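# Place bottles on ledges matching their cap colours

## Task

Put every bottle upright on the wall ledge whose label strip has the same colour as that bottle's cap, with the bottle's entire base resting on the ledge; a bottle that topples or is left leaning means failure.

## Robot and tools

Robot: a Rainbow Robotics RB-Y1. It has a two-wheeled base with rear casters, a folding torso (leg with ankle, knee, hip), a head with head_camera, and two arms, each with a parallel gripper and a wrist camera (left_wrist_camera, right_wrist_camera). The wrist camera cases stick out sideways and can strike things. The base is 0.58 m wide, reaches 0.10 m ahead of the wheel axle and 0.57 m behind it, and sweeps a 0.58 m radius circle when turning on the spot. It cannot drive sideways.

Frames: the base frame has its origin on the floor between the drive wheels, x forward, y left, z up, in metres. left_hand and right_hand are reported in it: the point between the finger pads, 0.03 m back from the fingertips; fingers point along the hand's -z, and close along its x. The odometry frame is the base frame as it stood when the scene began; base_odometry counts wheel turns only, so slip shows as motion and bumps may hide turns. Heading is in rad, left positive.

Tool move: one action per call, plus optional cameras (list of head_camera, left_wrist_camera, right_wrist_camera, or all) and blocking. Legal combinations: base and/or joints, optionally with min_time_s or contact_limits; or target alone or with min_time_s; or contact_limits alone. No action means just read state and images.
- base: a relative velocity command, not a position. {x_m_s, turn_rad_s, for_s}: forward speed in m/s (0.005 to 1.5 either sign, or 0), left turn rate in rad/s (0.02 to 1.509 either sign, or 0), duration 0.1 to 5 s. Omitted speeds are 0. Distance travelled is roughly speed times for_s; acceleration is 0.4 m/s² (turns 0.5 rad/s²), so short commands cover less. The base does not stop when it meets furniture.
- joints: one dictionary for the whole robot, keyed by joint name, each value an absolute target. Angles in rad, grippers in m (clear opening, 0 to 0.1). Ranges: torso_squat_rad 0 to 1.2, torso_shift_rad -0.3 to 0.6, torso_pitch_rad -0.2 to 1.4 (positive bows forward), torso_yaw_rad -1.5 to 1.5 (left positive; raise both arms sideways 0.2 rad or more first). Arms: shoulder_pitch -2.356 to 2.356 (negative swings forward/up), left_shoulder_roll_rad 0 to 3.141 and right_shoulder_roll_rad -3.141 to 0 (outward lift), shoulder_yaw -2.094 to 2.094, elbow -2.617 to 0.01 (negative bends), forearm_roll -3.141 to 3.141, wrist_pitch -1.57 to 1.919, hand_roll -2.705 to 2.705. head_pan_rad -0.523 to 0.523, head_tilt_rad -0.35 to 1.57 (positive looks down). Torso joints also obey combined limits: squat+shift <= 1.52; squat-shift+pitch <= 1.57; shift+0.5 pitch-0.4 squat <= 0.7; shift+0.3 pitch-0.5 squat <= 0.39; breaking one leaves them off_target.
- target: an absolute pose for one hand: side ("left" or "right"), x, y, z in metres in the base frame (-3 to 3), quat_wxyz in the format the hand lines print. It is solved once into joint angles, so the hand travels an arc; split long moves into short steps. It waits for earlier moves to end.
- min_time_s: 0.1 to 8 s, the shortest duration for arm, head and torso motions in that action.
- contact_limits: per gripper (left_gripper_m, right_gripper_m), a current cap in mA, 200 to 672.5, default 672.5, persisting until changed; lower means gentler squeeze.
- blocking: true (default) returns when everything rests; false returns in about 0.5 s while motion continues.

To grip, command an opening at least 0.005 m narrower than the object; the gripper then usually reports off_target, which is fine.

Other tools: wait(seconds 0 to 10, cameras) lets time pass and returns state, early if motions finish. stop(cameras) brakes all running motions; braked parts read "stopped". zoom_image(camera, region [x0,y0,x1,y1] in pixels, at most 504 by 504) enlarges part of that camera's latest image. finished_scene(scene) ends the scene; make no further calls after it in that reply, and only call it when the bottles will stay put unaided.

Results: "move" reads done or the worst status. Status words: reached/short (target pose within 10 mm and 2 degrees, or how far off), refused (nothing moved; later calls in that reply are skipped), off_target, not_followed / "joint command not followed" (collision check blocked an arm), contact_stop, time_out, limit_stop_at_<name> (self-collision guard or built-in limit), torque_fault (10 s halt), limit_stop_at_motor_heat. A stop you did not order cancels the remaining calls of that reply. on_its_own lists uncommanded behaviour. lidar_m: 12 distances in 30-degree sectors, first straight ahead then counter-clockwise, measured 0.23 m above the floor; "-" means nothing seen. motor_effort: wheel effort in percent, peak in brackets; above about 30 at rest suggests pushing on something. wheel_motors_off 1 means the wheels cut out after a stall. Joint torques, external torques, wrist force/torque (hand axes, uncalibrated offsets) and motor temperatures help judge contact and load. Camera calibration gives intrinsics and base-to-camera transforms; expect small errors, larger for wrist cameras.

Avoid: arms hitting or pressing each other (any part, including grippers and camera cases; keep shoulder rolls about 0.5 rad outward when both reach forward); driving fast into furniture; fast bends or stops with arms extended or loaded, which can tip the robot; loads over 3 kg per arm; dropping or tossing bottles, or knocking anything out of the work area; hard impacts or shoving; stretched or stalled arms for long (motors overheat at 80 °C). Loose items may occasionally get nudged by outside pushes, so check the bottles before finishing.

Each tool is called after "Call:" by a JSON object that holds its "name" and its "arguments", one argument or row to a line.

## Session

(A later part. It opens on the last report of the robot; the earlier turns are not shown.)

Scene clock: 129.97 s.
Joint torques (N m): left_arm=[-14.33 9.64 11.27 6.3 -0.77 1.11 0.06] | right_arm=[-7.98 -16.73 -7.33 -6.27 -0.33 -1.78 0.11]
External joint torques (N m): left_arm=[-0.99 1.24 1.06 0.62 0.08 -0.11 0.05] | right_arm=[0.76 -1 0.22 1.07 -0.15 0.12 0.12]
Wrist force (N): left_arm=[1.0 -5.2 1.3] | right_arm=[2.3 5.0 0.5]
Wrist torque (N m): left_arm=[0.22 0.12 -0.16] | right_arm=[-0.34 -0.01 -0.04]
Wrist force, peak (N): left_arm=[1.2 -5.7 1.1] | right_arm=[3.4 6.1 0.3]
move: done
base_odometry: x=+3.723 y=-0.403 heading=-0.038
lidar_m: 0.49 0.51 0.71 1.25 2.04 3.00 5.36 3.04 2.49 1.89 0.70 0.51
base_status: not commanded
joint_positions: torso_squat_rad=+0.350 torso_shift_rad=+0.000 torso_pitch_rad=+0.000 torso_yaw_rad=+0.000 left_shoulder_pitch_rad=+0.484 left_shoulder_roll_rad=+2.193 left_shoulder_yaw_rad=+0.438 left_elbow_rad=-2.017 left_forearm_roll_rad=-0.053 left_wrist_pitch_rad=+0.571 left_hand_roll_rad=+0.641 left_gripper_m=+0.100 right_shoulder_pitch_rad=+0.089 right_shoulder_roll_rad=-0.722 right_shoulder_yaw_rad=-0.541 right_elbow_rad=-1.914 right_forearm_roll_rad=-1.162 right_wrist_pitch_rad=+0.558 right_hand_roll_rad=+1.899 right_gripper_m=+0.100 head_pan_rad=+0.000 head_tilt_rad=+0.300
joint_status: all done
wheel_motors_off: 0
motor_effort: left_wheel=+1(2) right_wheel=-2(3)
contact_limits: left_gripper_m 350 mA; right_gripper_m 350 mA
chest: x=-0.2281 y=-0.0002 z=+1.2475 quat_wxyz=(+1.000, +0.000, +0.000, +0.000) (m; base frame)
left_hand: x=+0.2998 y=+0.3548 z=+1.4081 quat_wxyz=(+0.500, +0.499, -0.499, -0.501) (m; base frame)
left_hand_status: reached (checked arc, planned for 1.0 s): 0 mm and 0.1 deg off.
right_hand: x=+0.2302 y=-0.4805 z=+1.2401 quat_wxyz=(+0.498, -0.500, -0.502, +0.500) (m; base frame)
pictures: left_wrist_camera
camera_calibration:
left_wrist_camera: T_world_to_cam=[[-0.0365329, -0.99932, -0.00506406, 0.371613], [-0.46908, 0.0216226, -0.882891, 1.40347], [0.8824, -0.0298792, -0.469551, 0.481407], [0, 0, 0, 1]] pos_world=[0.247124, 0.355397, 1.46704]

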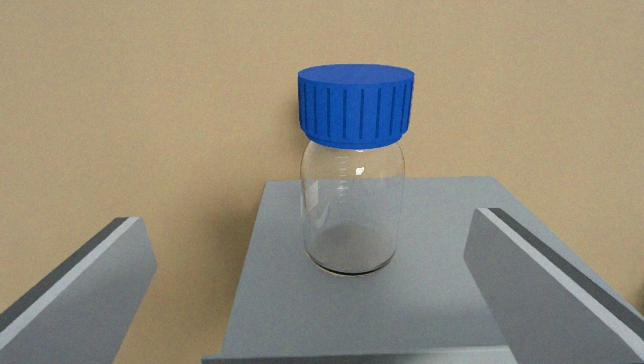

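Call:
{"name": "move", "arguments": {
  "target": {"side": "left", "x": 0.22, "y": 0.40, "z": 1.38, "quat_wxyz": [0.5, 0.5, -0.5, -0.5]},
  "min_time_s": 1.2
}}

Call:
{"name": "move", "arguments": {
  "target": {"side": "left", "x": 0.17, "y": 0.42, "z": 1.32, "quat_wxyz": [0.5, 0.5, -0.5, -0.5]},
  "min_time_s": 1.2
}}

Call:
{"name": "move", "arguments": {
  "joints": {"left_shoulder_pitch_rad": -0.033, "left_shoulder_roll_rad": 0.763, "left_shoulder_yaw_rad": 0.636, "left_elbow_rad": -2.111, "left_forearm_roll_rad": 0.949, "left_wrist_pitch_rad": 0.838, "left_hand_roll_rad": -1.58},
  "min_time_s": 3,
  "cameras": ["left_wrist_camera", "head_camera"]
}}

Scene clock: 132.50 s.
Joint torques (N m): left_arm=[-8.01 11.11 11.94 1.2 -0.95 -0.33 0.4] | right_arm=[-8.02 -15.9 -7.24 -6.47 -0.34 -1.55 0.3]
External joint torques (N m): left_arm=[0.03 0.8 0.67 -0.51 -0.09 -0.09 0.38] | right_arm=[0.71 -0.18 0.31 0.87 -0.16 0.35 0.31]
Wrist force (N): left_arm=[1.1 -5.0 1.2] | right_arm=[3.5 4.9 0.4]
Wrist torque (N m): left_arm=[0.18 0.14 0.00] | right_arm=[-0.31 0.09 -0.05]
Wrist force, peak (N): left_arm=[0.7 -5.7 1.3] | right_arm=[4.0 5.5 0.7]
move: done
base_odometry: x=+3.723 y=-0.403 heading=-0.038
lidar_m: 0.49 0.51 0.71 1.25 2.04 3.00 5.35 3.03 2.50 1.89 0.69 0.50
base_status: not commanded
joint_positions: torso_squat_rad=+0.350 torso_shift_rad=+0.000 torso_pitch_rad=+0.000 torso_yaw_rad=+0.000 left_shoulder_pitch_rad=+0.651 left_shoulder_roll_rad=+1.607 left_shoulder_yaw_rad=+0.762 left_elbow_rad=-2.245 left_forearm_roll_rad=+0.272 left_wrist_pitch_rad=+0.502 left_hand_roll_rad=-0.116 left_gripper_m=+0.100 right_shoulder_pitch_rad=+0.089 right_shoulder_roll_rad=-0.722 right_shoulder_yaw_rad=-0.541 right_elbow_rad=-1.914 right_forearm_roll_rad=-1.162 right_wrist_pitch_rad=+0.558 right_hand_roll_rad=+1.899 right_gripper_m=+0.100 head_pan_rad=+0.000 head_tilt_rad=+0.300
joint_status: all done
wheel_motors_off: 0
motor_effort: left_wheel=+2(2) right_wheel=-2(3)
contact_limits: left_gripper_m 350 mA; right_gripper_m 350 mA
chest: x=-0.2281 y=-0.0002 z=+1.2475 quat_wxyz=(+1.000, +0.000, +0.000, +0.000) (m; base frame)
left_hand: x=+0.2201 y=+0.3998 z=+1.3801 quat_wxyz=(+0.499, +0.501, -0.501, -0.499) (m; base frame)
left_hand_status: reached (checked arc, planned for 1.2 s): 0 mm and 0.2 deg off.
right_hand: x=+0.2302 y=-0.4804 z=+1.2402 quat_wxyz=(+0.498, -0.500, -0.502, +0.500) (m; base frame)
pictures: none

Scene clock: 134.03 s.
Joint torques (N m): left_arm=[-4.66 10.25 8.83 -1.53 -0.82 -0.51 0.17] | right_arm=[-8.15 -16.35 -7.16 -6.84 -0.23 -1.72 0.15]
External joint torques (N m): left_arm=[-0.09 0.42 -1.84 -0.76 -0.2 -0.08 0.16] | right_arm=[0.59 -0.62 0.39 0.5 -0.05 0.19 0.15]
Wrist force (N): left_arm=[1.1 -5.1 1.2] | right_arm=[3.1 5.1 0.5]
Wrist torque (N m): left_arm=[0.19 0.13 -0.03] | right_arm=[-0.31 0.02 -0.01]
Wrist force, peak (N): left_arm=[1.1 -5.6 1.4] | right_arm=[3.4 5.5 1.6]
move: done
base_odometry: x=+3.723 y=-0.403 heading=-0.038
lidar_m: 0.48 0.51 0.71 1.25 2.04 3.00 5.35 3.04 2.49 1.89 0.70 0.50
base_status: not commanded
joint_positions: torso_squat_rad=+0.350 torso_shift_rad=+0.000 torso_pitch_rad=+0.000 torso_yaw_rad=+0.000 left_shoulder_pitch_rad=+0.780 left_shoulder_roll_rad=+1.318 left_shoulder_yaw_rad=+0.741 left_elbow_rad=-2.358 left_forearm_roll_rad=+0.139 left_wrist_pitch_rad=+0.381 left_hand_roll_rad=-0.212 left_gripper_m=+0.100 right_shoulder_pitch_rad=+0.089 right_shoulder_roll_rad=-0.722 right_shoulder_yaw_rad=-0.541 right_elbow_rad=-1.914 right_forearm_roll_rad=-1.162 right_wrist_pitch_rad=+0.558 right_hand_roll_rad=+1.899 right_gripper_m=+0.100 head_pan_rad=+0.000 head_tilt_rad=+0.300
joint_status: all done
wheel_motors_off: 0
motor_effort: left_wheel=+2(2) right_wheel=-2(3)
contact_limits: left_gripper_m 350 mA; right_gripper_m 350 mA
chest: x=-0.2281 y=-0.0002 z=+1.2475 quat_wxyz=(+1.000, +0.000, +0.000, +0.000) (m; base frame)
left_hand: x=+0.1701 y=+0.4200 z=+1.3204 quat_wxyz=(+0.500, +0.500, -0.500, -0.500) (m; base frame)
left_hand_status: reached (checked arc, planned for 1.2 s): 0 mm and 0.1 deg off.
right_hand: x=+0.2302 y=-0.4804 z=+1.2402 quat_wxyz=(+0.498, -0.500, -0.502, +0.500) (m; base frame)
pictures: none

Scene clock: 137.33 s.
Joint torques (N m): left_arm=[-10.9 14.63 4.96 -5 0.11 -2.05 0.07] | right_arm=[-8.16 -16.12 -7.09 -6.56 -0.32 -1.65 0.14]
External joint torques (N m): left_arm=[-1.25 -0.17 -1.78 0.65 0.04 -0.01 0.06] | right_arm=[0.57 -0.39 0.46 0.78 -0.15 0.25 0.15]
Wrist force (N): left_arm=[1.0 -5.3 1.3] | right_arm=[3.3 5.1 1.4]
Wrist torque (N m): left_arm=[0.22 0.12 -0.02] | right_arm=[-0.38 0.08 -0.02]
Wrist force, peak (N): left_arm=[1.3 -5.3 1.8] | right_arm=[3.9 5.6 1.3]
move: done
base_odometry: x=+3.723 y=-0.403 heading=-0.038
lidar_m: 0.49 0.51 0.70 1.25 2.04 3.00 5.35 3.03 2.50 1.89 0.70 0.51
base_status: not commanded
joint_positions: torso_squat_rad=+0.350 torso_shift_rad=+0.000 torso_pitch_rad=+0.000 torso_yaw_rad=+0.000 left_shoulder_pitch_rad=-0.033 left_shoulder_roll_rad=+0.763 left_shoulder_yaw_rad=+0.637 left_elbow_rad=-2.111 left_forearm_roll_rad=+0.949 left_wrist_pitch_rad=+0.838 left_hand_roll_rad=-1.580 left_gripper_m=+0.100 right_shoulder_pitch_rad=+0.089 right_shoulder_roll_rad=-0.722 right_shoulder_yaw_rad=-0.541 right_elbow_rad=-1.914 right_forearm_roll_rad=-1.162 right_wrist_pitch_rad=+0.558 right_hand_roll_rad=+1.899 right_gripper_m=+0.100 head_pan_rad=+0.000 head_tilt_rad=+0.300
joint_status: all done
wheel_motors_off: 0
motor_effort: left_wheel=+2(2) right_wheel=-2(4)
contact_limits: left_gripper_m 350 mA; right_gripper_m 350 mA
chest: x=-0.2281 y=-0.0002 z=+1.2475 quat_wxyz=(+1.000, +0.000, +0.000, +0.000) (m; base frame)
left_hand: x=+0.2197 y=+0.4495 z=+1.3213 quat_wxyz=(+0.498, +0.501, -0.501, -0.500) (m; base frame)
right_hand: x=+0.2302 y=-0.4804 z=+1.2402 quat_wxyz=(+0.498, -0.500, -0.502, +0.500) (m; base frame)
pictures: head_camera, left_wrist_camera
camera_calibration:
head_camera: T_world_to_cam=[[-0.0291508, -0.999325, 0.0223424, -0.0338566], [-0.260312, -0.013991, -0.965423, 1.40234], [0.965084, -0.0339589, -0.259729, 0.517904], [0, 0, 0, 1]] pos_world=[-0.135762, 0.00337391, 1.48912]
left_wrist_camera: T_world_to_cam=[[-0.0376068, -0.999267, -0.00717043, 0.465838], [-0.464202, 0.0238234, -0.885409, 1.28854], [0.884931, -0.0299689, -0.464757, 0.507398], [0, 0, 0, 1]] pos_world=[0.16665, 0.450005, 1.38005]

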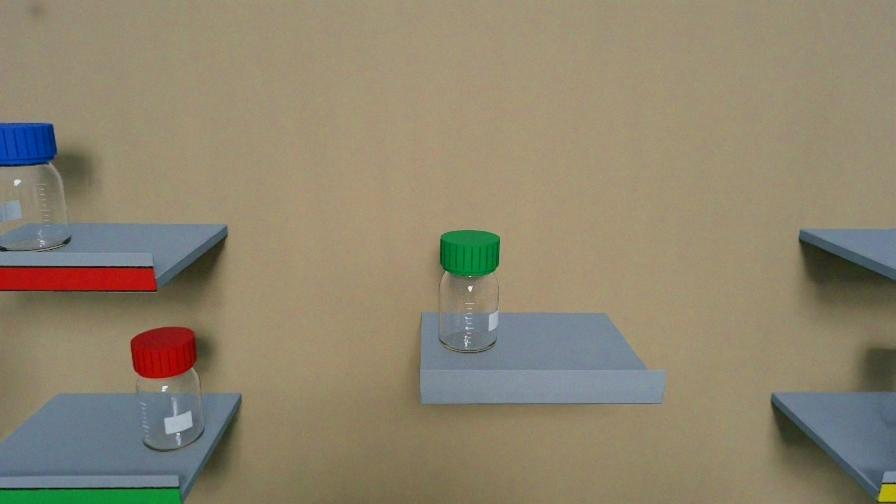

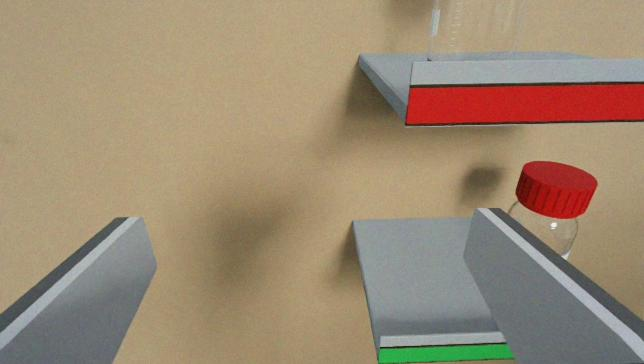

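Call:
{"name": "move", "arguments": {
  "target": {"side": "left", "x": 0.24, "y": 0.335, "z": 1.401, "quat_wxyz": [0.5, 0.5, -0.5, -0.5]},
  "min_time_s": 1.2
}}

Call:
{"name": "move", "arguments": {
  "target": {"side": "left", "x": 0.32, "y": 0.334, "z": 1.401, "quat_wxyz": [0.5, 0.5, -0.5, -0.5]},
  "min_time_s": 0.8,
  "cameras": ["left_wrist_camera", "head_camera"]
}}

Scene clock: 144.27 s.
Joint torques (N m): left_arm=[-13.83 13.5 4.68 -3.21 -0.91 -1.84 0.36] | right_arm=[-8.44 -15.86 -7.79 -6.45 -0.3 -1.77 0.2]
External joint torques (N m): left_arm=[-0.63 1.67 -1.78 -0.57 -0.09 -0.02 0.34] | right_arm=[0.29 -0.13 -0.25 0.9 -0.13 0.14 0.21]
Wrist force (N): left_arm=[1.1 -5.0 1.1] | right_arm=[2.9 4.8 0.7]
Wrist torque (N m): left_arm=[0.18 0.13 -0.15] | right_arm=[-0.24 0.03 -0.02]
Wrist force, peak (N): left_arm=[0.9 -5.8 1.1] | right_arm=[3.5 5.8 1.5]
move: done
base_odometry: x=+3.723 y=-0.403 heading=-0.038
lidar_m: 0.49 0.51 0.71 1.25 2.04 3.00 5.35 3.02 2.50 1.89 0.70 0.51
base_status: not commanded
joint_positions: torso_squat_rad=+0.350 torso_shift_rad=+0.000 torso_pitch_rad=+0.000 torso_yaw_rad=+0.000 left_shoulder_pitch_rad=-0.427 left_shoulder_roll_rad=+0.861 left_shoulder_yaw_rad=+0.343 left_elbow_rad=-2.303 left_forearm_roll_rad=+0.558 left_wrist_pitch_rad=+1.217 left_hand_roll_rad=-1.104 left_gripper_m=+0.100 right_shoulder_pitch_rad=+0.089 right_shoulder_roll_rad=-0.722 right_shoulder_yaw_rad=-0.541 right_elbow_rad=-1.914 right_forearm_roll_rad=-1.162 right_wrist_pitch_rad=+0.558 right_hand_roll_rad=+1.899 right_gripper_m=+0.100 head_pan_rad=+0.000 head_tilt_rad=+0.300
joint_status: all done
wheel_motors_off: 0
motor_effort: left_wheel=+1(2) right_wheel=-2(4)
contact_limits: left_gripper_m 350 mA; right_gripper_m 350 mA
chest: x=-0.2281 y=-0.0002 z=+1.2475 quat_wxyz=(+1.000, +0.000, +0.000, +0.000) (m; base frame)
left_hand: x=+0.2398 y=+0.3352 z=+1.4013 quat_wxyz=(+0.499, +0.500, -0.500, -0.500) (m; base frame)
left_hand_status: reached (checked arc, planned for 1.2 s): 0 mm and 0.1 deg off.
right_hand: x=+0.2302 y=-0.4804 z=+1.2402 quat_wxyz=(+0.498, -0.500, -0.502, +0.500) (m; base frame)
pictures: none

Scene clock: 145.47 s.
Joint torques (N m): left_arm=[-17.51 12.37 5.79 -4.19 -0.8 -1.8 0.23] | right_arm=[-8.23 -15.9 -7.28 -6.77 -0.37 -1.6 0.21]
External joint torques (N m): left_arm=[-0.3 0.52 -1.19 0.41 -0.18 0.08 0.22] | right_arm=[0.5 -0.17 0.26 0.57 -0.2 0.3 0.22]
Wrist force (N): left_arm=[0.9 -5.0 1.1] | right_arm=[3.0 4.9 0.3]
Wrist torque (N m): left_arm=[0.18 0.13 -0.03] | right_arm=[-0.28 0.03 -0.02]
Wrist force, peak (N): left_arm=[0.7 -5.5 1.5] | right_arm=[3.5 5.1 1.7]
move: done
base_odometry: x=+3.723 y=-0.403 heading=-0.038
lidar_m: 0.49 0.51 0.70 1.26 2.04 3.01 5.35 3.03 2.49 1.89 0.69 0.51
base_status: not commanded
joint_positions: torso_squat_rad=+0.350 torso_shift_rad=+0.000 torso_pitch_rad=+0.000 torso_yaw_rad=+0.000 left_shoulder_pitch_rad=-0.626 left_shoulder_roll_rad=+0.809 left_shoulder_yaw_rad=+0.170 left_elbow_rad=-1.976 left_forearm_roll_rad=+0.466 left_wrist_pitch_rad=+1.062 left_hand_roll_rad=-1.180 left_gripper_m=+0.100 right_shoulder_pitch_rad=+0.089 right_shoulder_roll_rad=-0.722 right_shoulder_yaw_rad=-0.541 right_elbow_rad=-1.914 right_forearm_roll_rad=-1.162 right_wrist_pitch_rad=+0.558 right_hand_roll_rad=+1.899 right_gripper_m=+0.100 head_pan_rad=+0.000 head_tilt_rad=+0.300
joint_status: all done
wheel_motors_off: 0
motor_effort: left_wheel=+1(2) right_wheel=-2(3)
contact_limits: left_gripper_m 350 mA; right_gripper_m 350 mA
chest: x=-0.2281 y=-0.0002 z=+1.2475 quat_wxyz=(+1.000, +0.000, +0.000, +0.000) (m; base frame)
left_hand: x=+0.3196 y=+0.3340 z=+1.4013 quat_wxyz=(+0.500, +0.500, -0.500, -0.500) (m; base frame)
left_hand_status: reached (checked arc, planned for 0.8 s): 0 mm and 0.0 deg off.
right_hand: x=+0.2302 y=-0.4804 z=+1.2402 quat_wxyz=(+0.498, -0.500, -0.502, +0.500) (m; base frame)
pictures: head_camera, left_wrist_camera
camera_calibration:
head_camera: T_world_to_cam=[[-0.0291508, -0.999325, 0.0223424, -0.0338566], [-0.260312, -0.013991, -0.965423, 1.40234], [0.965084, -0.0339589, -0.259729, 0.517904], [0, 0, 0, 1]] pos_world=[-0.135762, 0.00337391, 1.48912]
left_wrist_camera: T_world_to_cam=[[-0.0358029, -0.999345, -0.00532608, 0.351706], [-0.466215, 0.0214163, -0.884412, 1.40847], [0.883947, -0.0291814, -0.466676, 0.455348], [0, 0, 0, 1]] pos_world=[0.266739, 0.334599, 1.46004]

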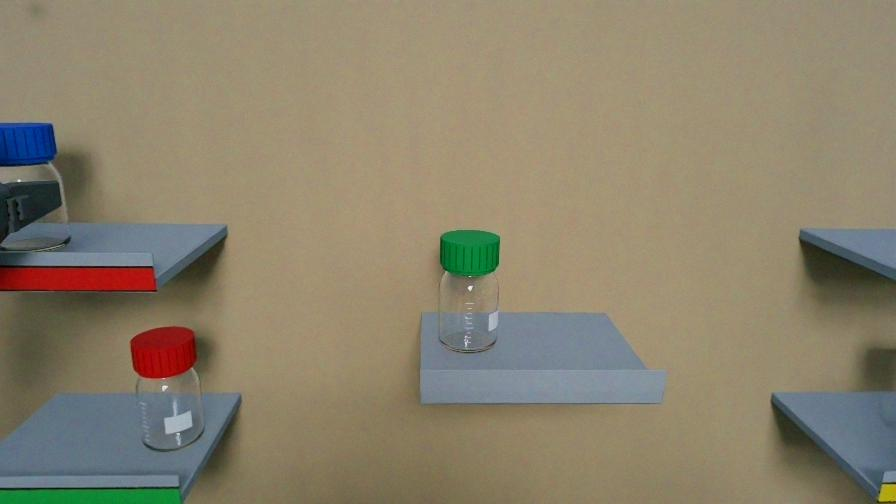

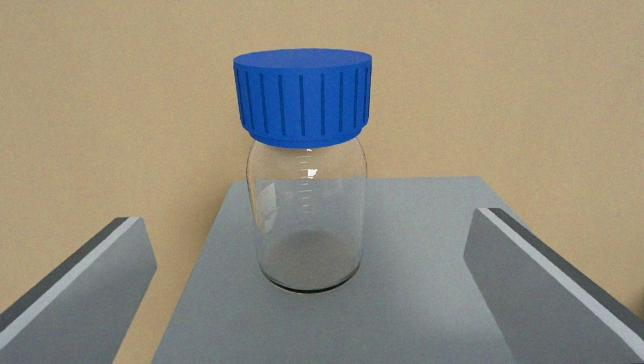

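Call:
{"name": "move", "arguments": {
  "target": {"side": "left", "x": 0.402, "y": 0.3365, "z": 1.401, "quat_wxyz": [0.5, 0.5, -0.5, -0.5]},
  "min_time_s": 1.2,
  "cameras": ["left_wrist_camera"]
}}

Call:
{"name": "move", "arguments": {
  "joints": {"left_gripper_m": 0.045},
  "cameras": ["left_wrist_camera"]
}}

Scene clock: 147.37 s.
Joint torques (N m): left_arm=[-22.34 12.34 4.64 -5.94 -0.68 -1.91 0.1] | right_arm=[-8.15 -15.88 -7.71 -6.71 -0.22 -1.52 0.36]
External joint torques (N m): left_arm=[-1.11 0.41 -1.87 0.67 -0.35 0.05 0.09] | right_arm=[0.59 -0.15 -0.16 0.63 -0.05 0.38 0.37]
Wrist force (N): left_arm=[0.8 -5.1 1.1] | right_arm=[2.9 6.1 0.7]
Wrist torque (N m): left_arm=[0.21 0.09 -0.02] | right_arm=[-0.46 0.01 -0.04]
Wrist force, peak (N): left_arm=[0.9 -5.5 1.1] | right_arm=[3.8 5.7 1.0]
move: done
base_odometry: x=+3.723 y=-0.403 heading=-0.038
lidar_m: 0.49 0.51 0.70 1.25 2.04 3.01 5.35 3.04 2.50 1.89 0.70 0.51
base_status: not commanded
joint_positions: torso_squat_rad=+0.350 torso_shift_rad=+0.000 torso_pitch_rad=+0.000 torso_yaw_rad=+0.000 left_shoulder_pitch_rad=-0.845 left_shoulder_roll_rad=+0.739 left_shoulder_yaw_rad=+0.064 left_elbow_rad=-1.563 left_forearm_roll_rad=+0.443 left_wrist_pitch_rad=+0.863 left_hand_roll_rad=-1.302 left_gripper_m=+0.100 right_shoulder_pitch_rad=+0.089 right_shoulder_roll_rad=-0.722 right_shoulder_yaw_rad=-0.541 right_elbow_rad=-1.914 right_forearm_roll_rad=-1.162 right_wrist_pitch_rad=+0.558 right_hand_roll_rad=+1.899 right_gripper_m=+0.100 head_pan_rad=+0.000 head_tilt_rad=+0.300
joint_status: all done
wheel_motors_off: 0
motor_effort: left_wheel=+2(2) right_wheel=-3(3)
contact_limits: left_gripper_m 350 mA; right_gripper_m 350 mA
chest: x=-0.2281 y=-0.0002 z=+1.2475 quat_wxyz=(+1.000, +0.000, +0.000, +0.000) (m; base frame)
left_hand: x=+0.4010 y=+0.3366 z=+1.4013 quat_wxyz=(+0.500, +0.500, -0.500, -0.499) (m; base frame)
left_hand_status: reached (checked arc, planned for 1.2 s): 1 mm and 0.1 deg off.
right_hand: x=+0.2302 y=-0.4804 z=+1.2402 quat_wxyz=(+0.498, -0.500, -0.502, +0.500) (m; base frame)
pictures: left_wrist_camera
camera_calibration:
left_wrist_camera: T_world_to_cam=[[-0.0349878, -0.999376, -0.00486115, 0.356162], [-0.465938, 0.0206151, -0.884577, 1.44674], [0.884125, -0.0286844, -0.466369, 0.382877], [0, 0, 0, 1]] pos_world=[0.34804, 0.337097, 1.46004]

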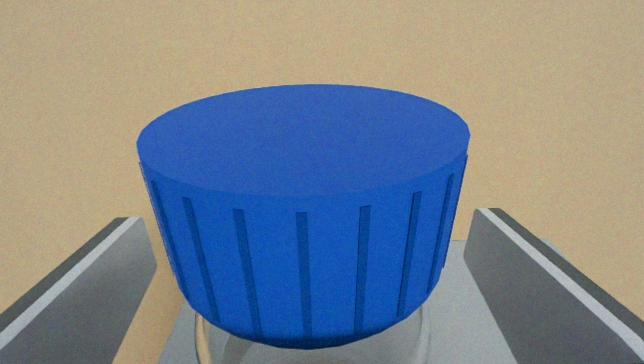

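Scene clock: 148.50 s.
Joint torques (N m): left_arm=[-21.93 12.29 4.67 -6.08 -0.54 -1.91 0.16] | right_arm=[-8.22 -15.91 -7.15 -6.64 -0.32 -1.59 0.11]
External joint torques (N m): left_arm=[-0.7 0.36 -1.84 0.54 -0.21 0.06 0.15] | right_arm=[0.51 -0.19 0.4 0.71 -0.14 0.31 0.11]
Wrist force (N): left_arm=[1.4 -5.2 0.9] | right_arm=[3.4 4.7 0.2]
Wrist torque (N m): left_arm=[0.20 0.13 0.00] | right_arm=[-0.31 0.07 -0.03]
Wrist force, peak (N): left_arm=[1.3 -5.4 1.4] | right_arm=[3.7 5.2 1.4]
move: off_target
base_odometry: x=+3.723 y=-0.403 heading=-0.038
lidar_m: 0.48 0.50 0.70 1.26 2.04 3.00 5.36 3.03 2.50 1.89 0.70 0.51
base_status: not commanded
joint_positions: torso_squat_rad=+0.350 torso_shift_rad=+0.000 torso_pitch_rad=+0.000 torso_yaw_rad=+0.000 left_shoulder_pitch_rad=-0.845 left_shoulder_roll_rad=+0.739 left_shoulder_yaw_rad=+0.064 left_elbow_rad=-1.563 left_forearm_roll_rad=+0.443 left_wrist_pitch_rad=+0.863 left_hand_roll_rad=-1.302 left_gripper_m=+0.055 right_shoulder_pitch_rad=+0.089 right_shoulder_roll_rad=-0.722 right_shoulder_yaw_rad=-0.541 right_elbow_rad=-1.914 right_forearm_roll_rad=-1.162 right_wrist_pitch_rad=+0.558 right_hand_roll_rad=+1.899 right_gripper_m=+0.100 head_pan_rad=+0.000 head_tilt_rad=+0.300
joint_status: left_gripper_m off_target (ended at +0.055, target +0.045)
wheel_motors_off: 0
motor_effort: left_wheel=+2(2) right_wheel=-3(3)
contact_limits: left_gripper_m 350 mA; right_gripper_m 350 mA
chest: x=-0.2281 y=-0.0002 z=+1.2475 quat_wxyz=(+1.000, +0.000, +0.000, +0.000) (m; base frame)
left_hand: x=+0.4010 y=+0.3366 z=+1.4013 quat_wxyz=(+0.500, +0.500, -0.500, -0.499) (m; base frame)
right_hand: x=+0.2302 y=-0.4804 z=+1.2402 quat_wxyz=(+0.498, -0.500, -0.502, +0.500) (m; base frame)
pictures: left_wrist_camera
camera_calibration:
left_wrist_camera: T_world_to_cam=[[-0.0349878, -0.999376, -0.00486115, 0.356162], [-0.465938, 0.0206151, -0.884577, 1.44674], [0.884125, -0.0286844, -0.466369, 0.382877], [0, 0, 0, 1]] pos_world=[0.34804, 0.337097, 1.46004]

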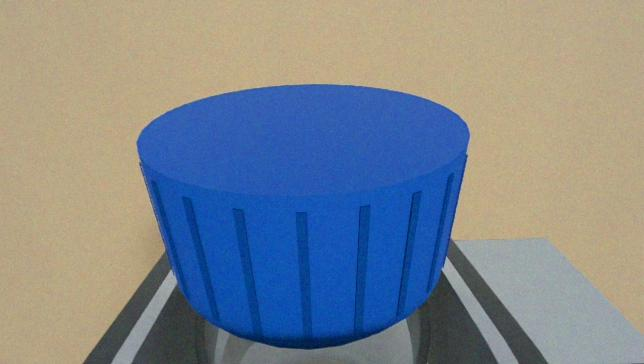

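Call:
{"name": "move", "arguments": {
  "target": {"side": "left", "x": 0.40, "y": 0.336, "z": 1.436, "quat_wxyz": [0.5, 0.5, -0.5, -0.5]},
  "min_time_s": 0.8
}}

Call:
{"name": "move", "arguments": {
  "target": {"side": "left", "x": 0.36, "y": 0.336, "z": 1.51, "quat_wxyz": [0.5, 0.5, -0.5, -0.5]},
  "min_time_s": 0.8
}}

Call:
{"name": "move", "arguments": {
  "target": {"side": "left", "x": 0.28, "y": 0.33, "z": 1.58, "quat_wxyz": [0.5, 0.5, -0.5, -0.5]},
  "min_time_s": 1.2,
  "cameras": ["left_wrist_camera", "head_camera"]
}}

Scene clock: 150.70 s.
Joint torques (N m): left_arm=[-23.45 13.94 4.3 -5.76 -0.51 -2.13 -0.06] | right_arm=[-7.84 -16.31 -7.16 -6.68 -0.4 -1.66 0.27]
External joint torques (N m): left_arm=[-1.92 2.14 -2.02 0.44 -0.17 -0.16 -0.07] | right_arm=[0.9 -0.58 0.39 0.66 -0.23 0.24 0.27]
Wrist force (N): left_arm=[0.9 -6.7 1.1] | right_arm=[3.0 5.8 0.7]
Wrist torque (N m): left_arm=[0.22 0.11 -0.01] | right_arm=[-0.43 0.04 -0.02]
Wrist force, peak (N): left_arm=[1.0 -7.2 1.1] | right_arm=[3.6 5.5 0.9]
move: done
base_odometry: x=+3.723 y=-0.403 heading=-0.038
lidar_m: 0.49 0.51 0.70 1.26 2.04 3.00 5.35 3.03 2.50 1.89 0.70 0.51
base_status: not commanded
joint_positions: torso_squat_rad=+0.350 torso_shift_rad=+0.000 torso_pitch_rad=+0.000 torso_yaw_rad=+0.000 left_shoulder_pitch_rad=-0.938 left_shoulder_roll_rad=+0.771 left_shoulder_yaw_rad=+0.061 left_elbow_rad=-1.524 left_forearm_roll_rad=+0.476 left_wrist_pitch_rad=+0.922 left_hand_roll_rad=-1.314 left_gripper_m=+0.055 right_shoulder_pitch_rad=+0.089 right_shoulder_roll_rad=-0.722 right_shoulder_yaw_rad=-0.541 right_elbow_rad=-1.914 right_forearm_roll_rad=-1.162 right_wrist_pitch_rad=+0.558 right_hand_roll_rad=+1.899 right_gripper_m=+0.100 head_pan_rad=+0.000 head_tilt_rad=+0.300
joint_status: all done
wheel_motors_off: 0
motor_effort: left_wheel=+2(2) right_wheel=-2(4)
contact_limits: left_gripper_m 350 mA; right_gripper_m 350 mA
chest: x=-0.2281 y=-0.0002 z=+1.2475 quat_wxyz=(+1.000, +0.000, +0.000, +0.000) (m; base frame)
left_hand: x=+0.3998 y=+0.3360 z=+1.4361 quat_wxyz=(+0.500, +0.500, -0.500, -0.500) (m; base frame)
left_hand_status: reached (checked arc, planned for 0.8 s): 0 mm and 0.0 deg off.
right_hand: x=+0.2302 y=-0.4804 z=+1.2402 quat_wxyz=(+0.498, -0.500, -0.502, +0.500) (m; base frame)
pictures: none

Scene clock: 151.83 s.
Joint torques (N m): left_arm=[-21.77 12.91 7.54 -5.35 -0.54 -2.36 0.49] | right_arm=[-8.44 -16.23 -7.38 -6.58 -0.34 -1.59 0.32]
External joint torques (N m): left_arm=[-1.37 1.78 1.62 -0.82 -0.09 -0.39 0.47] | right_arm=[0.29 -0.5 0.17 0.77 -0.16 0.31 0.33]
Wrist force (N): left_arm=[1.0 -6.7 0.7] | right_arm=[3.2 5.2 1.2]
Wrist torque (N m): left_arm=[0.19 0.13 -0.16] | right_arm=[-0.31 0.08 -0.07]
Wrist force, peak (N): left_arm=[0.7 -7.4 0.7] | right_arm=[3.8 5.3 1.0]
move: done
base_odometry: x=+3.723 y=-0.403 heading=-0.038
lidar_m: 0.48 0.51 0.70 1.25 2.04 3.00 5.35 3.03 2.50 1.89 0.70 0.51
base_status: not commanded
joint_positions: torso_squat_rad=+0.350 torso_shift_rad=+0.000 torso_pitch_rad=+0.000 torso_yaw_rad=+0.000 left_shoulder_pitch_rad=-1.070 left_shoulder_roll_rad=+0.864 left_shoulder_yaw_rad=+0.089 left_elbow_rad=-1.587 left_forearm_roll_rad=+0.550 left_wrist_pitch_rad=+1.127 left_hand_roll_rad=-1.298 left_gripper_m=+0.055 right_shoulder_pitch_rad=+0.089 right_shoulder_roll_rad=-0.722 right_shoulder_yaw_rad=-0.541 right_elbow_rad=-1.914 right_forearm_roll_rad=-1.162 right_wrist_pitch_rad=+0.558 right_hand_roll_rad=+1.899 right_gripper_m=+0.100 head_pan_rad=+0.000 head_tilt_rad=+0.300
joint_status: all done
wheel_motors_off: 0
motor_effort: left_wheel=+2(2) right_wheel=-2(3)
contact_limits: left_gripper_m 350 mA; right_gripper_m 350 mA
chest: x=-0.2281 y=-0.0002 z=+1.2475 quat_wxyz=(+1.000, +0.000, +0.000, +0.000) (m; base frame)
left_hand: x=+0.3603 y=+0.3359 z=+1.5098 quat_wxyz=(+0.499, +0.501, -0.500, -0.500) (m; base frame)
left_hand_status: reached (checked arc, planned for 0.8 s): 0 mm and 0.2 deg off.
right_hand: x=+0.2302 y=-0.4804 z=+1.2402 quat_wxyz=(+0.498, -0.500, -0.502, +0.500) (m; base frame)
pictures: none

Scene clock: 153.37 s.
Joint torques (N m): left_arm=[-19.24 11.14 6.69 -2.69 -0.75 -2.23 0.58] | right_arm=[-8.15 -16.18 -6.98 -6.46 -0.27 -1.52 0.18]
External joint torques (N m): left_arm=[-1.69 1.61 1.64 -0.87 -0.1 -0.3 0.57] | right_arm=[0.58 -0.45 0.57 0.89 -0.09 0.38 0.19]
Wrist force (N): left_arm=[1.1 -6.6 1.1] | right_arm=[2.9 4.2 1.0]
Wrist torque (N m): left_arm=[0.19 0.14 -0.14] | right_arm=[-0.21 0.05 -0.02]
Wrist force, peak (N): left_arm=[1.0 -7.0 1.3] | right_arm=[2.7 6.1 0.7]
move: done
base_odometry: x=+3.723 y=-0.403 heading=-0.038
lidar_m: 0.48 0.51 0.70 1.26 2.03 3.00 5.36 3.04 2.50 1.88 0.69 0.51
base_status: not commanded
joint_positions: torso_squat_rad=+0.350 torso_shift_rad=+0.000 torso_pitch_rad=+0.000 torso_yaw_rad=+0.000 left_shoulder_pitch_rad=-1.203 left_shoulder_roll_rad=+0.990 left_shoulder_yaw_rad=+0.140 left_elbow_rad=-1.739 left_forearm_roll_rad=+0.655 left_wrist_pitch_rad=+1.421 left_hand_roll_rad=-1.232 left_gripper_m=+0.055 right_shoulder_pitch_rad=+0.089 right_shoulder_roll_rad=-0.722 right_shoulder_yaw_rad=-0.541 right_elbow_rad=-1.914 right_forearm_roll_rad=-1.162 right_wrist_pitch_rad=+0.558 right_hand_roll_rad=+1.899 right_gripper_m=+0.100 head_pan_rad=+0.000 head_tilt_rad=+0.300
joint_status: all done
wheel_motors_off: 0
motor_effort: left_wheel=+2(2) right_wheel=-4(4)
contact_limits: left_gripper_m 350 mA; right_gripper_m 350 mA
chest: x=-0.2281 y=-0.0002 z=+1.2475 quat_wxyz=(+1.000, +0.000, +0.000, +0.000) (m; base frame)
left_hand: x=+0.2802 y=+0.3299 z=+1.5799 quat_wxyz=(+0.500, +0.500, -0.500, -0.500) (m; base frame)
left_hand_status: reached (checked arc, planned for 1.2 s): 0 mm and 0.0 deg off.
right_hand: x=+0.2302 y=-0.4804 z=+1.2402 quat_wxyz=(+0.498, -0.500, -0.502, +0.500) (m; base frame)
pictures: head_camera, left_wrist_camera
camera_calibration:
head_camera: T_world_to_cam=[[-0.0291533, -0.999325, 0.0223469, -0.0338636], [-0.260338, -0.0139938, -0.965416, 1.40233], [0.965077, -0.0339628, -0.259755, 0.517942], [0, 0, 0, 1]] pos_world=[-0.135761, 0.00337392, 1.48912]
left_wrist_camera: T_world_to_cam=[[-0.0360331, -0.999335, -0.00551035, 0.347501], [-0.467071, 0.0217153, -0.883953, 1.54749], [0.883485, -0.0292778, -0.467543, 0.574965], [0, 0, 0, 1]] pos_world=[0.227334, 0.330499, 1.63864]

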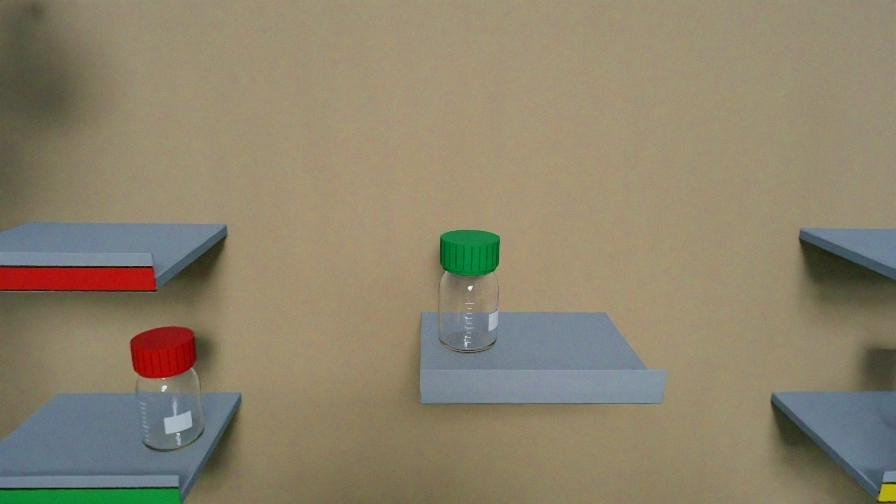

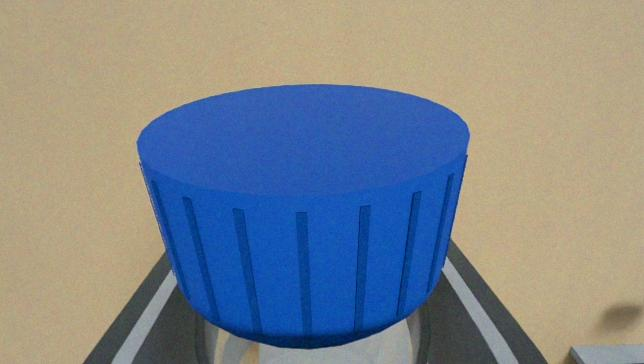

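Call:
{"name": "move", "arguments": {
  "joints": {"torso_yaw_rad": -1.3},
  "cameras": ["left_wrist_camera", "head_camera"]
}}

Scene clock: 156.73 s.
Joint torques (N m): left_arm=[-18.93 10.8 6.35 -2.7 -0.76 -2.29 0.6] | right_arm=[-8.32 -16.27 -6.6 -6.71 -0.39 -1.62 0.27]
External joint torques (N m): left_arm=[-1.37 1.3 1.32 -0.87 -0.12 -0.37 0.59] | right_arm=[0.41 -0.53 0.96 0.62 -0.22 0.28 0.28]
Wrist force (N): left_arm=[1.0 -6.7 0.9] | right_arm=[3.4 4.9 1.2]
Wrist torque (N m): left_arm=[0.19 0.13 -0.16] | right_arm=[-0.29 0.13 -0.02]
Wrist force, peak (N): left_arm=[1.5 -6.9 0.9] | right_arm=[3.8 5.7 -0.1]
move: done
base_odometry: x=+3.723 y=-0.403 heading=-0.038
lidar_m: 0.49 0.51 0.70 1.25 2.04 3.00 5.35 3.03 2.50 1.90 0.70 0.50
base_status: not commanded
joint_positions: torso_squat_rad=+0.350 torso_shift_rad=+0.000 torso_pitch_rad=+0.000 torso_yaw_rad=-1.300 left_shoulder_pitch_rad=-1.203 left_shoulder_roll_rad=+0.990 left_shoulder_yaw_rad=+0.140 left_elbow_rad=-1.739 left_forearm_roll_rad=+0.655 left_wrist_pitch_rad=+1.421 left_hand_roll_rad=-1.232 left_gripper_m=+0.055 right_shoulder_pitch_rad=+0.089 right_shoulder_roll_rad=-0.722 right_shoulder_yaw_rad=-0.542 right_elbow_rad=-1.914 right_forearm_roll_rad=-1.162 right_wrist_pitch_rad=+0.558 right_hand_roll_rad=+1.899 right_gripper_m=+0.100 head_pan_rad=+0.000 head_tilt_rad=+0.300
joint_status: all done
wheel_motors_off: 0
motor_effort: left_wheel=+2(2) right_wheel=-2(4)
contact_limits: left_gripper_m 350 mA; right_gripper_m 350 mA
chest: x=-0.2281 y=-0.0002 z=+1.2475 quat_wxyz=(+0.796, +0.000, +0.000, -0.605) (m; base frame)
left_hand: x=+0.2262 y=-0.4018 z=+1.5794 quat_wxyz=(+0.095, +0.095, -0.700, -0.701) (m; base frame)
right_hand: x=-0.5683 y=-0.5702 z=+1.2400 quat_wxyz=(+0.700, -0.701, -0.096, +0.097) (m; base frame)
pictures: head_camera, left_wrist_camera
camera_calibration:
head_camera: T_world_to_cam=[[-0.970725, -0.239108, 0.022798, -0.249073], [-0.083677, 0.24768, -0.965222, 1.44239], [0.225145, -0.938873, -0.260437, 0.349889], [0, 0, 0, 1]] pos_world=[-0.199863, -0.0883042, 1.48902]
left_wrist_camera: T_world_to_cam=[[-0.972561, -0.232593, -0.0049808, 0.133398], [-0.104605, 0.456317, -0.883647, 1.62992], [0.207803, -0.85888, -0.468127, 0.421477], [0, 0, 0, 1]] pos_world=[0.212651, -0.350734, 1.63824]

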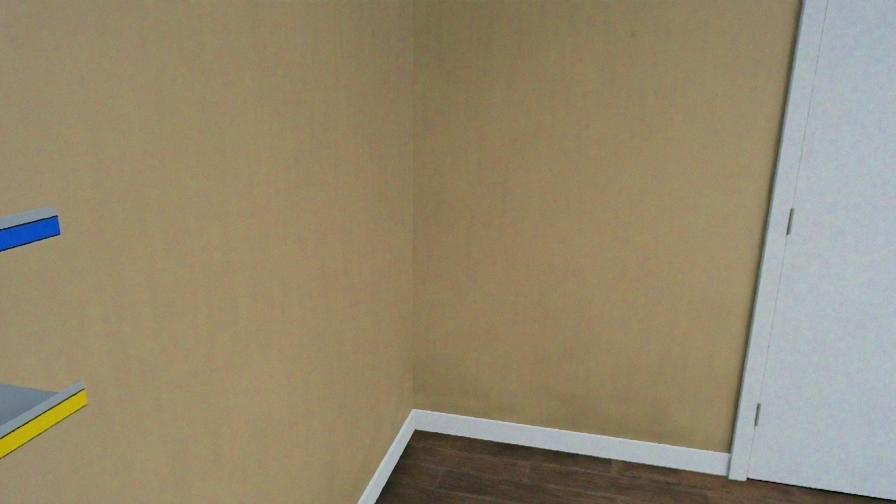

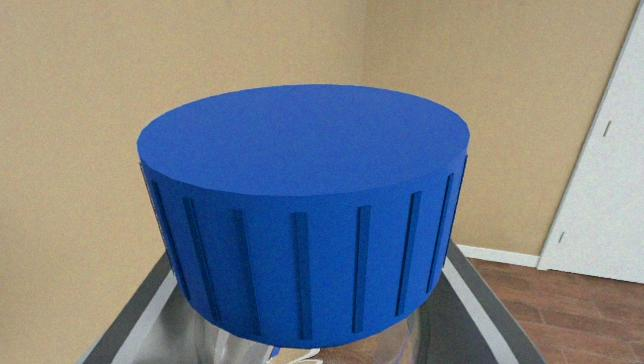

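Call:
{"name": "move", "arguments": {
  "target": {"side": "left", "x": 0.24, "y": -0.47, "z": 1.52, "quat_wxyz": [0.35355, 0.35355, -0.61237, -0.61237]},
  "min_time_s": 2,
  "cameras": ["left_wrist_camera"]
}}

Call:
{"name": "move", "arguments": {
  "target": {"side": "left", "x": 0.30, "y": -0.495, "z": 1.44, "quat_wxyz": [0.35355, 0.35355, -0.61237, -0.61237]},
  "min_time_s": 1.2,
  "cameras": ["left_wrist_camera"]
}}

Scene clock: 159.77 s.
Joint torques (N m): left_arm=[-25.73 9.56 4.46 -3.31 -1.85 -1.64 0.52] | right_arm=[-8.08 -16.39 -6.95 -6.72 -0.24 -1.73 0.09]
External joint torques (N m): left_arm=[-2.47 0.91 -1.74 0.54 -0.36 -0.24 0.51] | right_arm=[0.65 -0.64 0.62 0.61 -0.06 0.17 0.1]
Wrist force (N): left_arm=[1.1 -6.5 1.2] | right_arm=[3.1 4.9 0.7]
Wrist torque (N m): left_arm=[0.16 0.13 -0.15] | right_arm=[-0.33 0.09 -0.06]
Wrist force, peak (N): left_arm=[0.5 -6.9 1.1] | right_arm=[3.7 5.7 1.4]
move: done
base_odometry: x=+3.723 y=-0.403 heading=-0.038
lidar_m: 0.49 0.51 0.71 1.26 2.04 3.00 5.35 3.03 2.49 1.89 0.70 0.51
base_status: not commanded
joint_positions: torso_squat_rad=+0.350 torso_shift_rad=+0.000 torso_pitch_rad=+0.000 torso_yaw_rad=-1.300 left_shoulder_pitch_rad=-1.452 left_shoulder_roll_rad=+0.670 left_shoulder_yaw_rad=-0.416 left_elbow_rad=-1.314 left_forearm_roll_rad=-0.302 left_wrist_pitch_rad=+1.630 left_hand_roll_rad=-0.756 left_gripper_m=+0.055 right_shoulder_pitch_rad=+0.089 right_shoulder_roll_rad=-0.722 right_shoulder_yaw_rad=-0.542 right_elbow_rad=-1.914 right_forearm_roll_rad=-1.162 right_wrist_pitch_rad=+0.558 right_hand_roll_rad=+1.899 right_gripper_m=+0.100 head_pan_rad=+0.000 head_tilt_rad=+0.300
joint_status: all done
wheel_motors_off: 0
motor_effort: left_wheel=+2(2) right_wheel=-2(4)
contact_limits: left_gripper_m 350 mA; right_gripper_m 350 mA
chest: x=-0.2281 y=-0.0002 z=+1.2475 quat_wxyz=(+0.796, +0.000, +0.000, -0.605) (m; base frame)
left_hand: x=+0.2401 y=-0.4699 z=+1.5201 quat_wxyz=(+0.354, +0.353, -0.612, -0.612) (m; base frame)
left_hand_status: reached (checked arc, planned for 2.0 s): 0 mm and 0.0 deg off.
right_hand: x=-0.5683 y=-0.5702 z=+1.2400 quat_wxyz=(+0.700, -0.701, -0.096, +0.097) (m; base frame)
pictures: left_wrist_camera
camera_calibration:
left_wrist_camera: T_world_to_cam=[[-0.530957, -0.847386, -0.00470253, -0.264563], [-0.393756, 0.251627, -0.884104, 1.58402], [0.750361, -0.467569, -0.467266, 0.384682], [0, 0, 0, 1]] pos_world=[0.194595, -0.442902, 1.57894]

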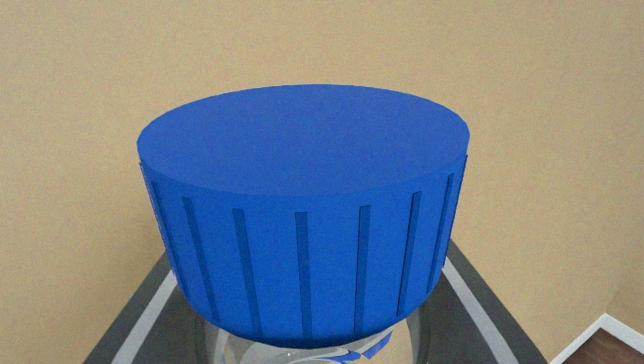

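Scene clock: 161.30 s.
Joint torques (N m): left_arm=[-25.91 11.84 4.51 -4.88 -1.96 -1.44 0.42] | right_arm=[-8.24 -15.69 -7.07 -6.83 -0.2 -1.73 0.15]
External joint torques (N m): left_arm=[-1.73 1.97 -2.27 0.09 -0.32 -0.28 0.4] | right_arm=[0.49 0.05 0.49 0.5 -0.03 0.17 0.16]
Wrist force (N): left_arm=[1.2 -6.6 1.2] | right_arm=[3.3 5.4 1.3]
Wrist torque (N m): left_arm=[0.18 0.15 -0.18] | right_arm=[-0.36 0.11 -0.03]
Wrist force, peak (N): left_arm=[1.1 -7.0 1.1] | right_arm=[3.9 5.3 1.5]
move: done
base_odometry: x=+3.723 y=-0.403 heading=-0.038
lidar_m: 0.49 0.51 0.70 1.26 2.03 3.01 5.35 3.03 2.49 1.89 0.69 0.51
base_status: not commanded
joint_positions: torso_squat_rad=+0.350 torso_shift_rad=+0.000 torso_pitch_rad=+0.000 torso_yaw_rad=-1.300 left_shoulder_pitch_rad=-1.259 left_shoulder_roll_rad=+0.714 left_shoulder_yaw_rad=-0.429 left_elbow_rad=-1.259 left_forearm_roll_rad=-0.320 left_wrist_pitch_rad=+1.428 left_hand_roll_rad=-0.603 left_gripper_m=+0.055 right_shoulder_pitch_rad=+0.089 right_shoulder_roll_rad=-0.722 right_shoulder_yaw_rad=-0.542 right_elbow_rad=-1.914 right_forearm_roll_rad=-1.162 right_wrist_pitch_rad=+0.558 right_hand_roll_rad=+1.899 right_gripper_m=+0.100 head_pan_rad=+0.000 head_tilt_rad=+0.300
joint_status: all done
wheel_motors_off: 0
motor_effort: left_wheel=+2(2) right_wheel=-2(3)
contact_limits: left_gripper_m 350 mA; right_gripper_m 350 mA
chest: x=-0.2280 y=-0.0002 z=+1.2475 quat_wxyz=(+0.796, +0.000, +0.000, -0.605) (m; base frame)
left_hand: x=+0.2998 y=-0.4946 z=+1.4400 quat_wxyz=(+0.353, +0.353, -0.613, -0.613) (m; base frame)
left_hand_status: reached (checked arc, planned for 1.2 s): 0 mm and 0.1 deg off.
right_hand: x=-0.5683 y=-0.5702 z=+1.2400 quat_wxyz=(+0.700, -0.701, -0.096, +0.097) (m; base frame)
pictures: left_wrist_camera
camera_calibration:
left_wrist_camera: T_world_to_cam=[[-0.531705, -0.846917, -0.00471926, -0.253738], [-0.393695, 0.252092, -0.883999, 1.54297], [0.749863, -0.468168, -0.467465, 0.291054], [0, 0, 0, 1]] pos_world=[0.254294, -0.467603, 1.49884]

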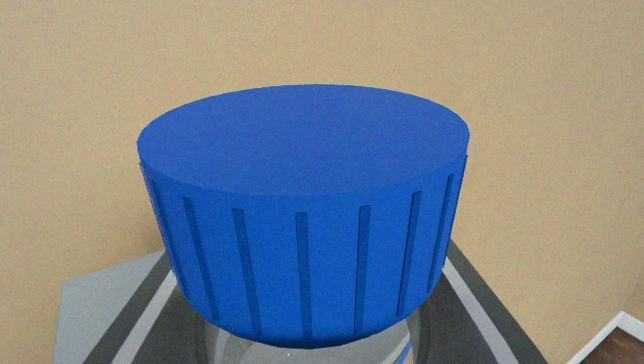

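Call:
{"name": "move", "arguments": {
  "target": {"side": "left", "x": 0.388, "y": -0.503, "z": 1.438, "quat_wxyz": [0.35355, 0.35355, -0.61237, -0.61237]},
  "min_time_s": 1.2
}}

Call:
{"name": "move", "arguments": {
  "target": {"side": "left", "x": 0.388, "y": -0.503, "z": 1.409, "quat_wxyz": [0.35355, 0.35355, -0.61237, -0.61237]},
  "min_time_s": 1,
  "cameras": ["left_wrist_camera", "head_camera"]
}}

Scene clock: 164.60 s.
Joint torques (N m): left_arm=[-27.53 12.38 6.53 -5.9 -1.62 -1.22 0.57] | right_arm=[-8.33 -15.87 -7.14 -6.77 -0.31 -1.6 -0.02]
External joint torques (N m): left_arm=[-2.49 1.45 1.13 0.25 -0.16 -0.09 0.56] | right_arm=[0.4 -0.12 0.42 0.55 -0.14 0.3 -0.01]
Wrist force (N): left_arm=[1.1 -6.7 1.4] | right_arm=[2.9 4.6 1.5]
Wrist torque (N m): left_arm=[0.18 0.11 -0.17] | right_arm=[-0.26 0.06 -0.06]
Wrist force, peak (N): left_arm=[1.4 -7.2 1.5] | right_arm=[3.1 6.2 0.7]
move: done
base_odometry: x=+3.723 y=-0.403 heading=-0.038
lidar_m: 0.49 0.50 0.70 1.25 2.04 3.00 5.35 3.04 2.50 1.89 0.69 0.51
base_status: not commanded
joint_positions: torso_squat_rad=+0.350 torso_shift_rad=+0.000 torso_pitch_rad=+0.000 torso_yaw_rad=-1.300 left_shoulder_pitch_rad=-1.307 left_shoulder_roll_rad=+0.778 left_shoulder_yaw_rad=-0.402 left_elbow_rad=-0.935 left_forearm_roll_rad=-0.278 left_wrist_pitch_rad=+1.109 left_hand_roll_rad=-0.584 left_gripper_m=+0.055 right_shoulder_pitch_rad=+0.089 right_shoulder_roll_rad=-0.722 right_shoulder_yaw_rad=-0.542 right_elbow_rad=-1.914 right_forearm_roll_rad=-1.162 right_wrist_pitch_rad=+0.558 right_hand_roll_rad=+1.899 right_gripper_m=+0.100 head_pan_rad=+0.000 head_tilt_rad=+0.300
joint_status: all done
wheel_motors_off: 0
motor_effort: left_wheel=+2(2) right_wheel=-2(4)
contact_limits: left_gripper_m 350 mA; right_gripper_m 350 mA
chest: x=-0.2280 y=-0.0002 z=+1.2475 quat_wxyz=(+0.796, +0.000, +0.000, -0.605) (m; base frame)
left_hand: x=+0.3878 y=-0.5029 z=+1.4380 quat_wxyz=(+0.353, +0.354, -0.612, -0.612) (m; base frame)
left_hand_status: reached (checked arc, planned for 1.2 s): 0 mm and 0.0 deg off.
right_hand: x=-0.5683 y=-0.5702 z=+1.2400 quat_wxyz=(+0.700, -0.701, -0.096, +0.097) (m; base frame)
pictures: none

Scene clock: 165.93 s.
Joint torques (N m): left_arm=[-26.35 11.86 3.9 -7.45 -1.95 -1.06 0.46] | right_arm=[-8.24 -16.15 -7.44 -6.58 -0.2 -1.5 0.1]
External joint torques (N m): left_arm=[-1.39 0.54 -1.92 -1.36 -0.43 -0.02 0.45] | right_arm=[0.49 -0.41 0.12 0.75 -0.02 0.4 0.11]
Wrist force (N): left_arm=[1.0 -6.5 1.4] | right_arm=[3.6 4.9 0.9]
Wrist torque (N m): left_arm=[0.17 0.11 -0.16] | right_arm=[-0.31 0.15 -0.07]
Wrist force, peak (N): left_arm=[1.2 -6.9 1.1] | right_arm=[4.0 5.7 1.8]
move: done
base_odometry: x=+3.723 y=-0.403 heading=-0.038
lidar_m: 0.49 0.50 0.71 1.26 2.04 3.01 5.35 3.03 2.50 1.89 0.69 0.51
base_status: not commanded
joint_positions: torso_squat_rad=+0.350 torso_shift_rad=+0.000 torso_pitch_rad=+0.000 torso_yaw_rad=-1.300 left_shoulder_pitch_rad=-1.237 left_shoulder_roll_rad=+0.775 left_shoulder_yaw_rad=-0.409 left_elbow_rad=-0.980 left_forearm_roll_rad=-0.300 left_wrist_pitch_rad=+1.115 left_hand_roll_rad=-0.532 left_gripper_m=+0.055 right_shoulder_pitch_rad=+0.089 right_shoulder_roll_rad=-0.722 right_shoulder_yaw_rad=-0.542 right_elbow_rad=-1.914 right_forearm_roll_rad=-1.162 right_wrist_pitch_rad=+0.558 right_hand_roll_rad=+1.899 right_gripper_m=+0.100 head_pan_rad=+0.000 head_tilt_rad=+0.300
joint_status: all done
wheel_motors_off: 0
motor_effort: left_wheel=+2(2) right_wheel=-3(3)
contact_limits: left_gripper_m 350 mA; right_gripper_m 350 mA
chest: x=-0.2280 y=-0.0002 z=+1.2475 quat_wxyz=(+0.796, +0.000, +0.000, -0.605) (m; base frame)
left_hand: x=+0.3887 y=-0.5034 z=+1.4096 quat_wxyz=(+0.355, +0.353, -0.611, -0.613) (m; base frame)
left_hand_status: reached (checked arc, planned for 1.0 s): 1 mm and 0.3 deg off.
right_hand: x=-0.5683 y=-0.5702 z=+1.2400 quat_wxyz=(+0.700, -0.701, -0.096, +0.097) (m; base frame)
pictures: head_camera, left_wrist_camera
camera_calibration:
head_camera: T_world_to_cam=[[-0.970698, -0.239221, 0.0227653, -0.248933], [-0.0836796, 0.247697, -0.965217, 1.44239], [0.225261, -0.93884, -0.260457, 0.349922], [0, 0, 0, 1]] pos_world=[-0.199764, -0.0883038, 1.48902]
left_wrist_camera: T_world_to_cam=[[-0.5295, -0.848296, -0.00485888, -0.215334], [-0.397254, 0.253016, -0.882141, 1.55254], [0.749546, -0.465164, -0.470961, 0.212601], [0, 0, 0, 1]] pos_world=[0.343379, -0.476589, 1.46864]

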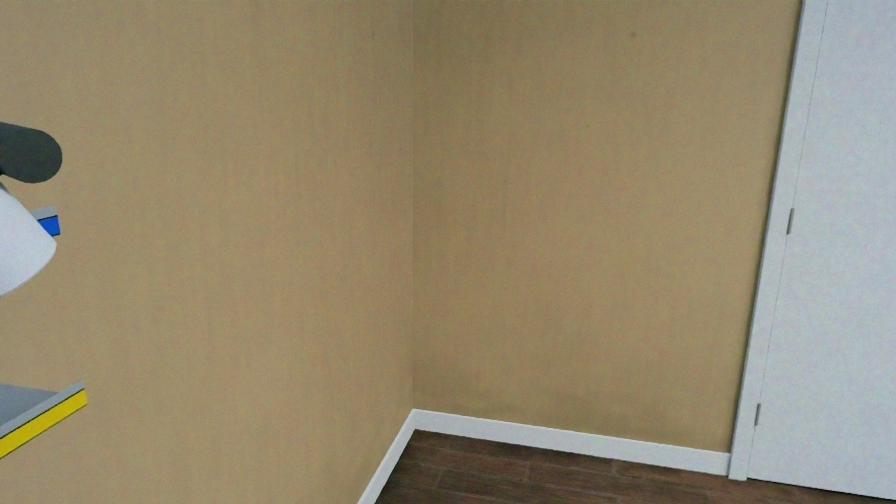

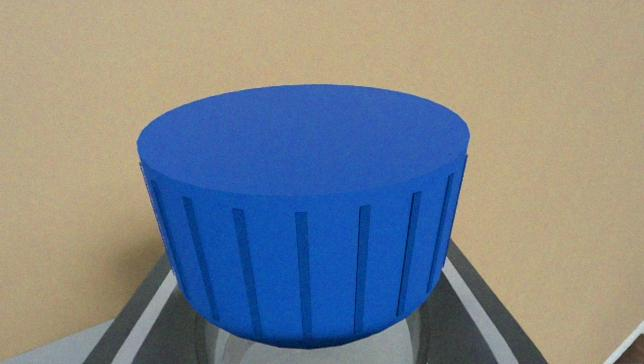

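Call:
{"name": "move", "arguments": {
  "target": {"side": "left", "x": 0.388, "y": -0.503, "z": 1.4045, "quat_wxyz": [0.35355, 0.35355, -0.61237, -0.61237]},
  "min_time_s": 0.5
}}

Call:
{"name": "move", "arguments": {
  "target": {"side": "left", "x": 0.388, "y": -0.503, "z": 1.402, "quat_wxyz": [0.35355, 0.35355, -0.61237, -0.61237]},
  "min_time_s": 0.5
}}

Scene clock: 167.20 s.
Joint torques (N m): left_arm=[-25.98 14.02 3.55 -7.27 -1.95 -1.12 0.52] | right_arm=[-7.85 -16.33 -6.83 -6.88 -0.07 -1.62 0.11]
External joint torques (N m): left_arm=[-1.08 2.62 -2.41 -1.21 -0.42 -0.11 0.51] | right_arm=[0.87 -0.58 0.74 0.45 0.1 0.28 0.11]
Wrist force (N): left_arm=[1.2 -6.5 1.2] | right_arm=[2.5 4.7 0.6]
Wrist torque (N m): left_arm=[0.17 0.14 -0.17] | right_arm=[-0.25 -0.02 -0.04]
Wrist force, peak (N): left_arm=[1.3 -6.8 1.5] | right_arm=[3.8 5.4 1.0]
move: done
base_odometry: x=+3.723 y=-0.403 heading=-0.038
lidar_m: 0.49 0.50 0.71 1.26 2.04 3.01 5.35 3.03 2.49 1.89 0.69 0.51
base_status: not commanded
joint_positions: torso_squat_rad=+0.350 torso_shift_rad=+0.000 torso_pitch_rad=+0.000 torso_yaw_rad=-1.300 left_shoulder_pitch_rad=-1.220 left_shoulder_roll_rad=+0.776 left_shoulder_yaw_rad=-0.410 left_elbow_rad=-0.997 left_forearm_roll_rad=-0.308 left_wrist_pitch_rad=+1.117 left_hand_roll_rad=-0.520 left_gripper_m=+0.055 right_shoulder_pitch_rad=+0.089 right_shoulder_roll_rad=-0.722 right_shoulder_yaw_rad=-0.542 right_elbow_rad=-1.914 right_forearm_roll_rad=-1.162 right_wrist_pitch_rad=+0.558 right_hand_roll_rad=+1.899 right_gripper_m=+0.100 head_pan_rad=+0.000 head_tilt_rad=+0.300
joint_status: all done
wheel_motors_off: 0
motor_effort: left_wheel=+2(2) right_wheel=-2(3)
contact_limits: left_gripper_m 350 mA; right_gripper_m 350 mA
chest: x=-0.2280 y=-0.0002 z=+1.2475 quat_wxyz=(+0.796, +0.000, +0.000, -0.605) (m; base frame)
left_hand: x=+0.3880 y=-0.5031 z=+1.4046 quat_wxyz=(+0.354, +0.353, -0.612, -0.612) (m; base frame)
left_hand_status: reached (checked arc, planned for 0.5 s): 0 mm and 0.0 deg off.
right_hand: x=-0.5683 y=-0.5702 z=+1.2400 quat_wxyz=(+0.700, -0.701, -0.096, +0.097) (m; base frame)
pictures: none

Scene clock: 168.03 s.
Joint torques (N m): left_arm=[-25.83 12.8 3.75 -7.36 -2.06 -0.94 0.65] | right_arm=[-8.12 -15.98 -6.77 -6.69 -0.29 -1.91 0.09]
External joint torques (N m): left_arm=[-0.95 1.37 -2.25 -1.3 -0.53 0.06 0.64] | right_arm=[0.6 -0.23 0.79 0.64 -0.12 -0.01 0.1]
Wrist force (N): left_arm=[1.0 -6.4 1.3] | right_arm=[2.8 5.3 1.3]
Wrist torque (N m): left_arm=[0.15 0.13 -0.17] | right_arm=[-0.35 0.02 -0.02]
Wrist force, peak (N): left_arm=[1.2 -7.0 1.2] | right_arm=[3.8 5.5 0.7]
move: done
base_odometry: x=+3.723 y=-0.403 heading=-0.038
lidar_m: 0.49 0.51 0.71 1.26 2.04 3.00 5.35 3.04 2.50 1.89 0.70 0.51
base_status: not commanded
joint_positions: torso_squat_rad=+0.350 torso_shift_rad=+0.000 torso_pitch_rad=+0.000 torso_yaw_rad=-1.300 left_shoulder_pitch_rad=-1.213 left_shoulder_roll_rad=+0.776 left_shoulder_yaw_rad=-0.410 left_elbow_rad=-1.002 left_forearm_roll_rad=-0.310 left_wrist_pitch_rad=+1.117 left_hand_roll_rad=-0.516 left_gripper_m=+0.055 right_shoulder_pitch_rad=+0.089 right_shoulder_roll_rad=-0.722 right_shoulder_yaw_rad=-0.542 right_elbow_rad=-1.914 right_forearm_roll_rad=-1.162 right_wrist_pitch_rad=+0.558 right_hand_roll_rad=+1.899 right_gripper_m=+0.100 head_pan_rad=+0.000 head_tilt_rad=+0.300
joint_status: all done
wheel_motors_off: 0
motor_effort: left_wheel=+2(2) right_wheel=-2(3)
contact_limits: left_gripper_m 350 mA; right_gripper_m 350 mA
chest: x=-0.2280 y=-0.0002 z=+1.2475 quat_wxyz=(+0.796, +0.000, +0.000, -0.605) (m; base frame)
left_hand: x=+0.3881 y=-0.5029 z=+1.4022 quat_wxyz=(+0.354, +0.353, -0.612, -0.612) (m; base frame)
left_hand_status: reached (checked arc, planned for 0.5 s): 0 mm and 0.0 deg off.
right_hand: x=-0.5683 y=-0.5702 z=+1.2400 quat_wxyz=(+0.700, -0.701, -0.096, +0.097) (m; base frame)
pictures: none


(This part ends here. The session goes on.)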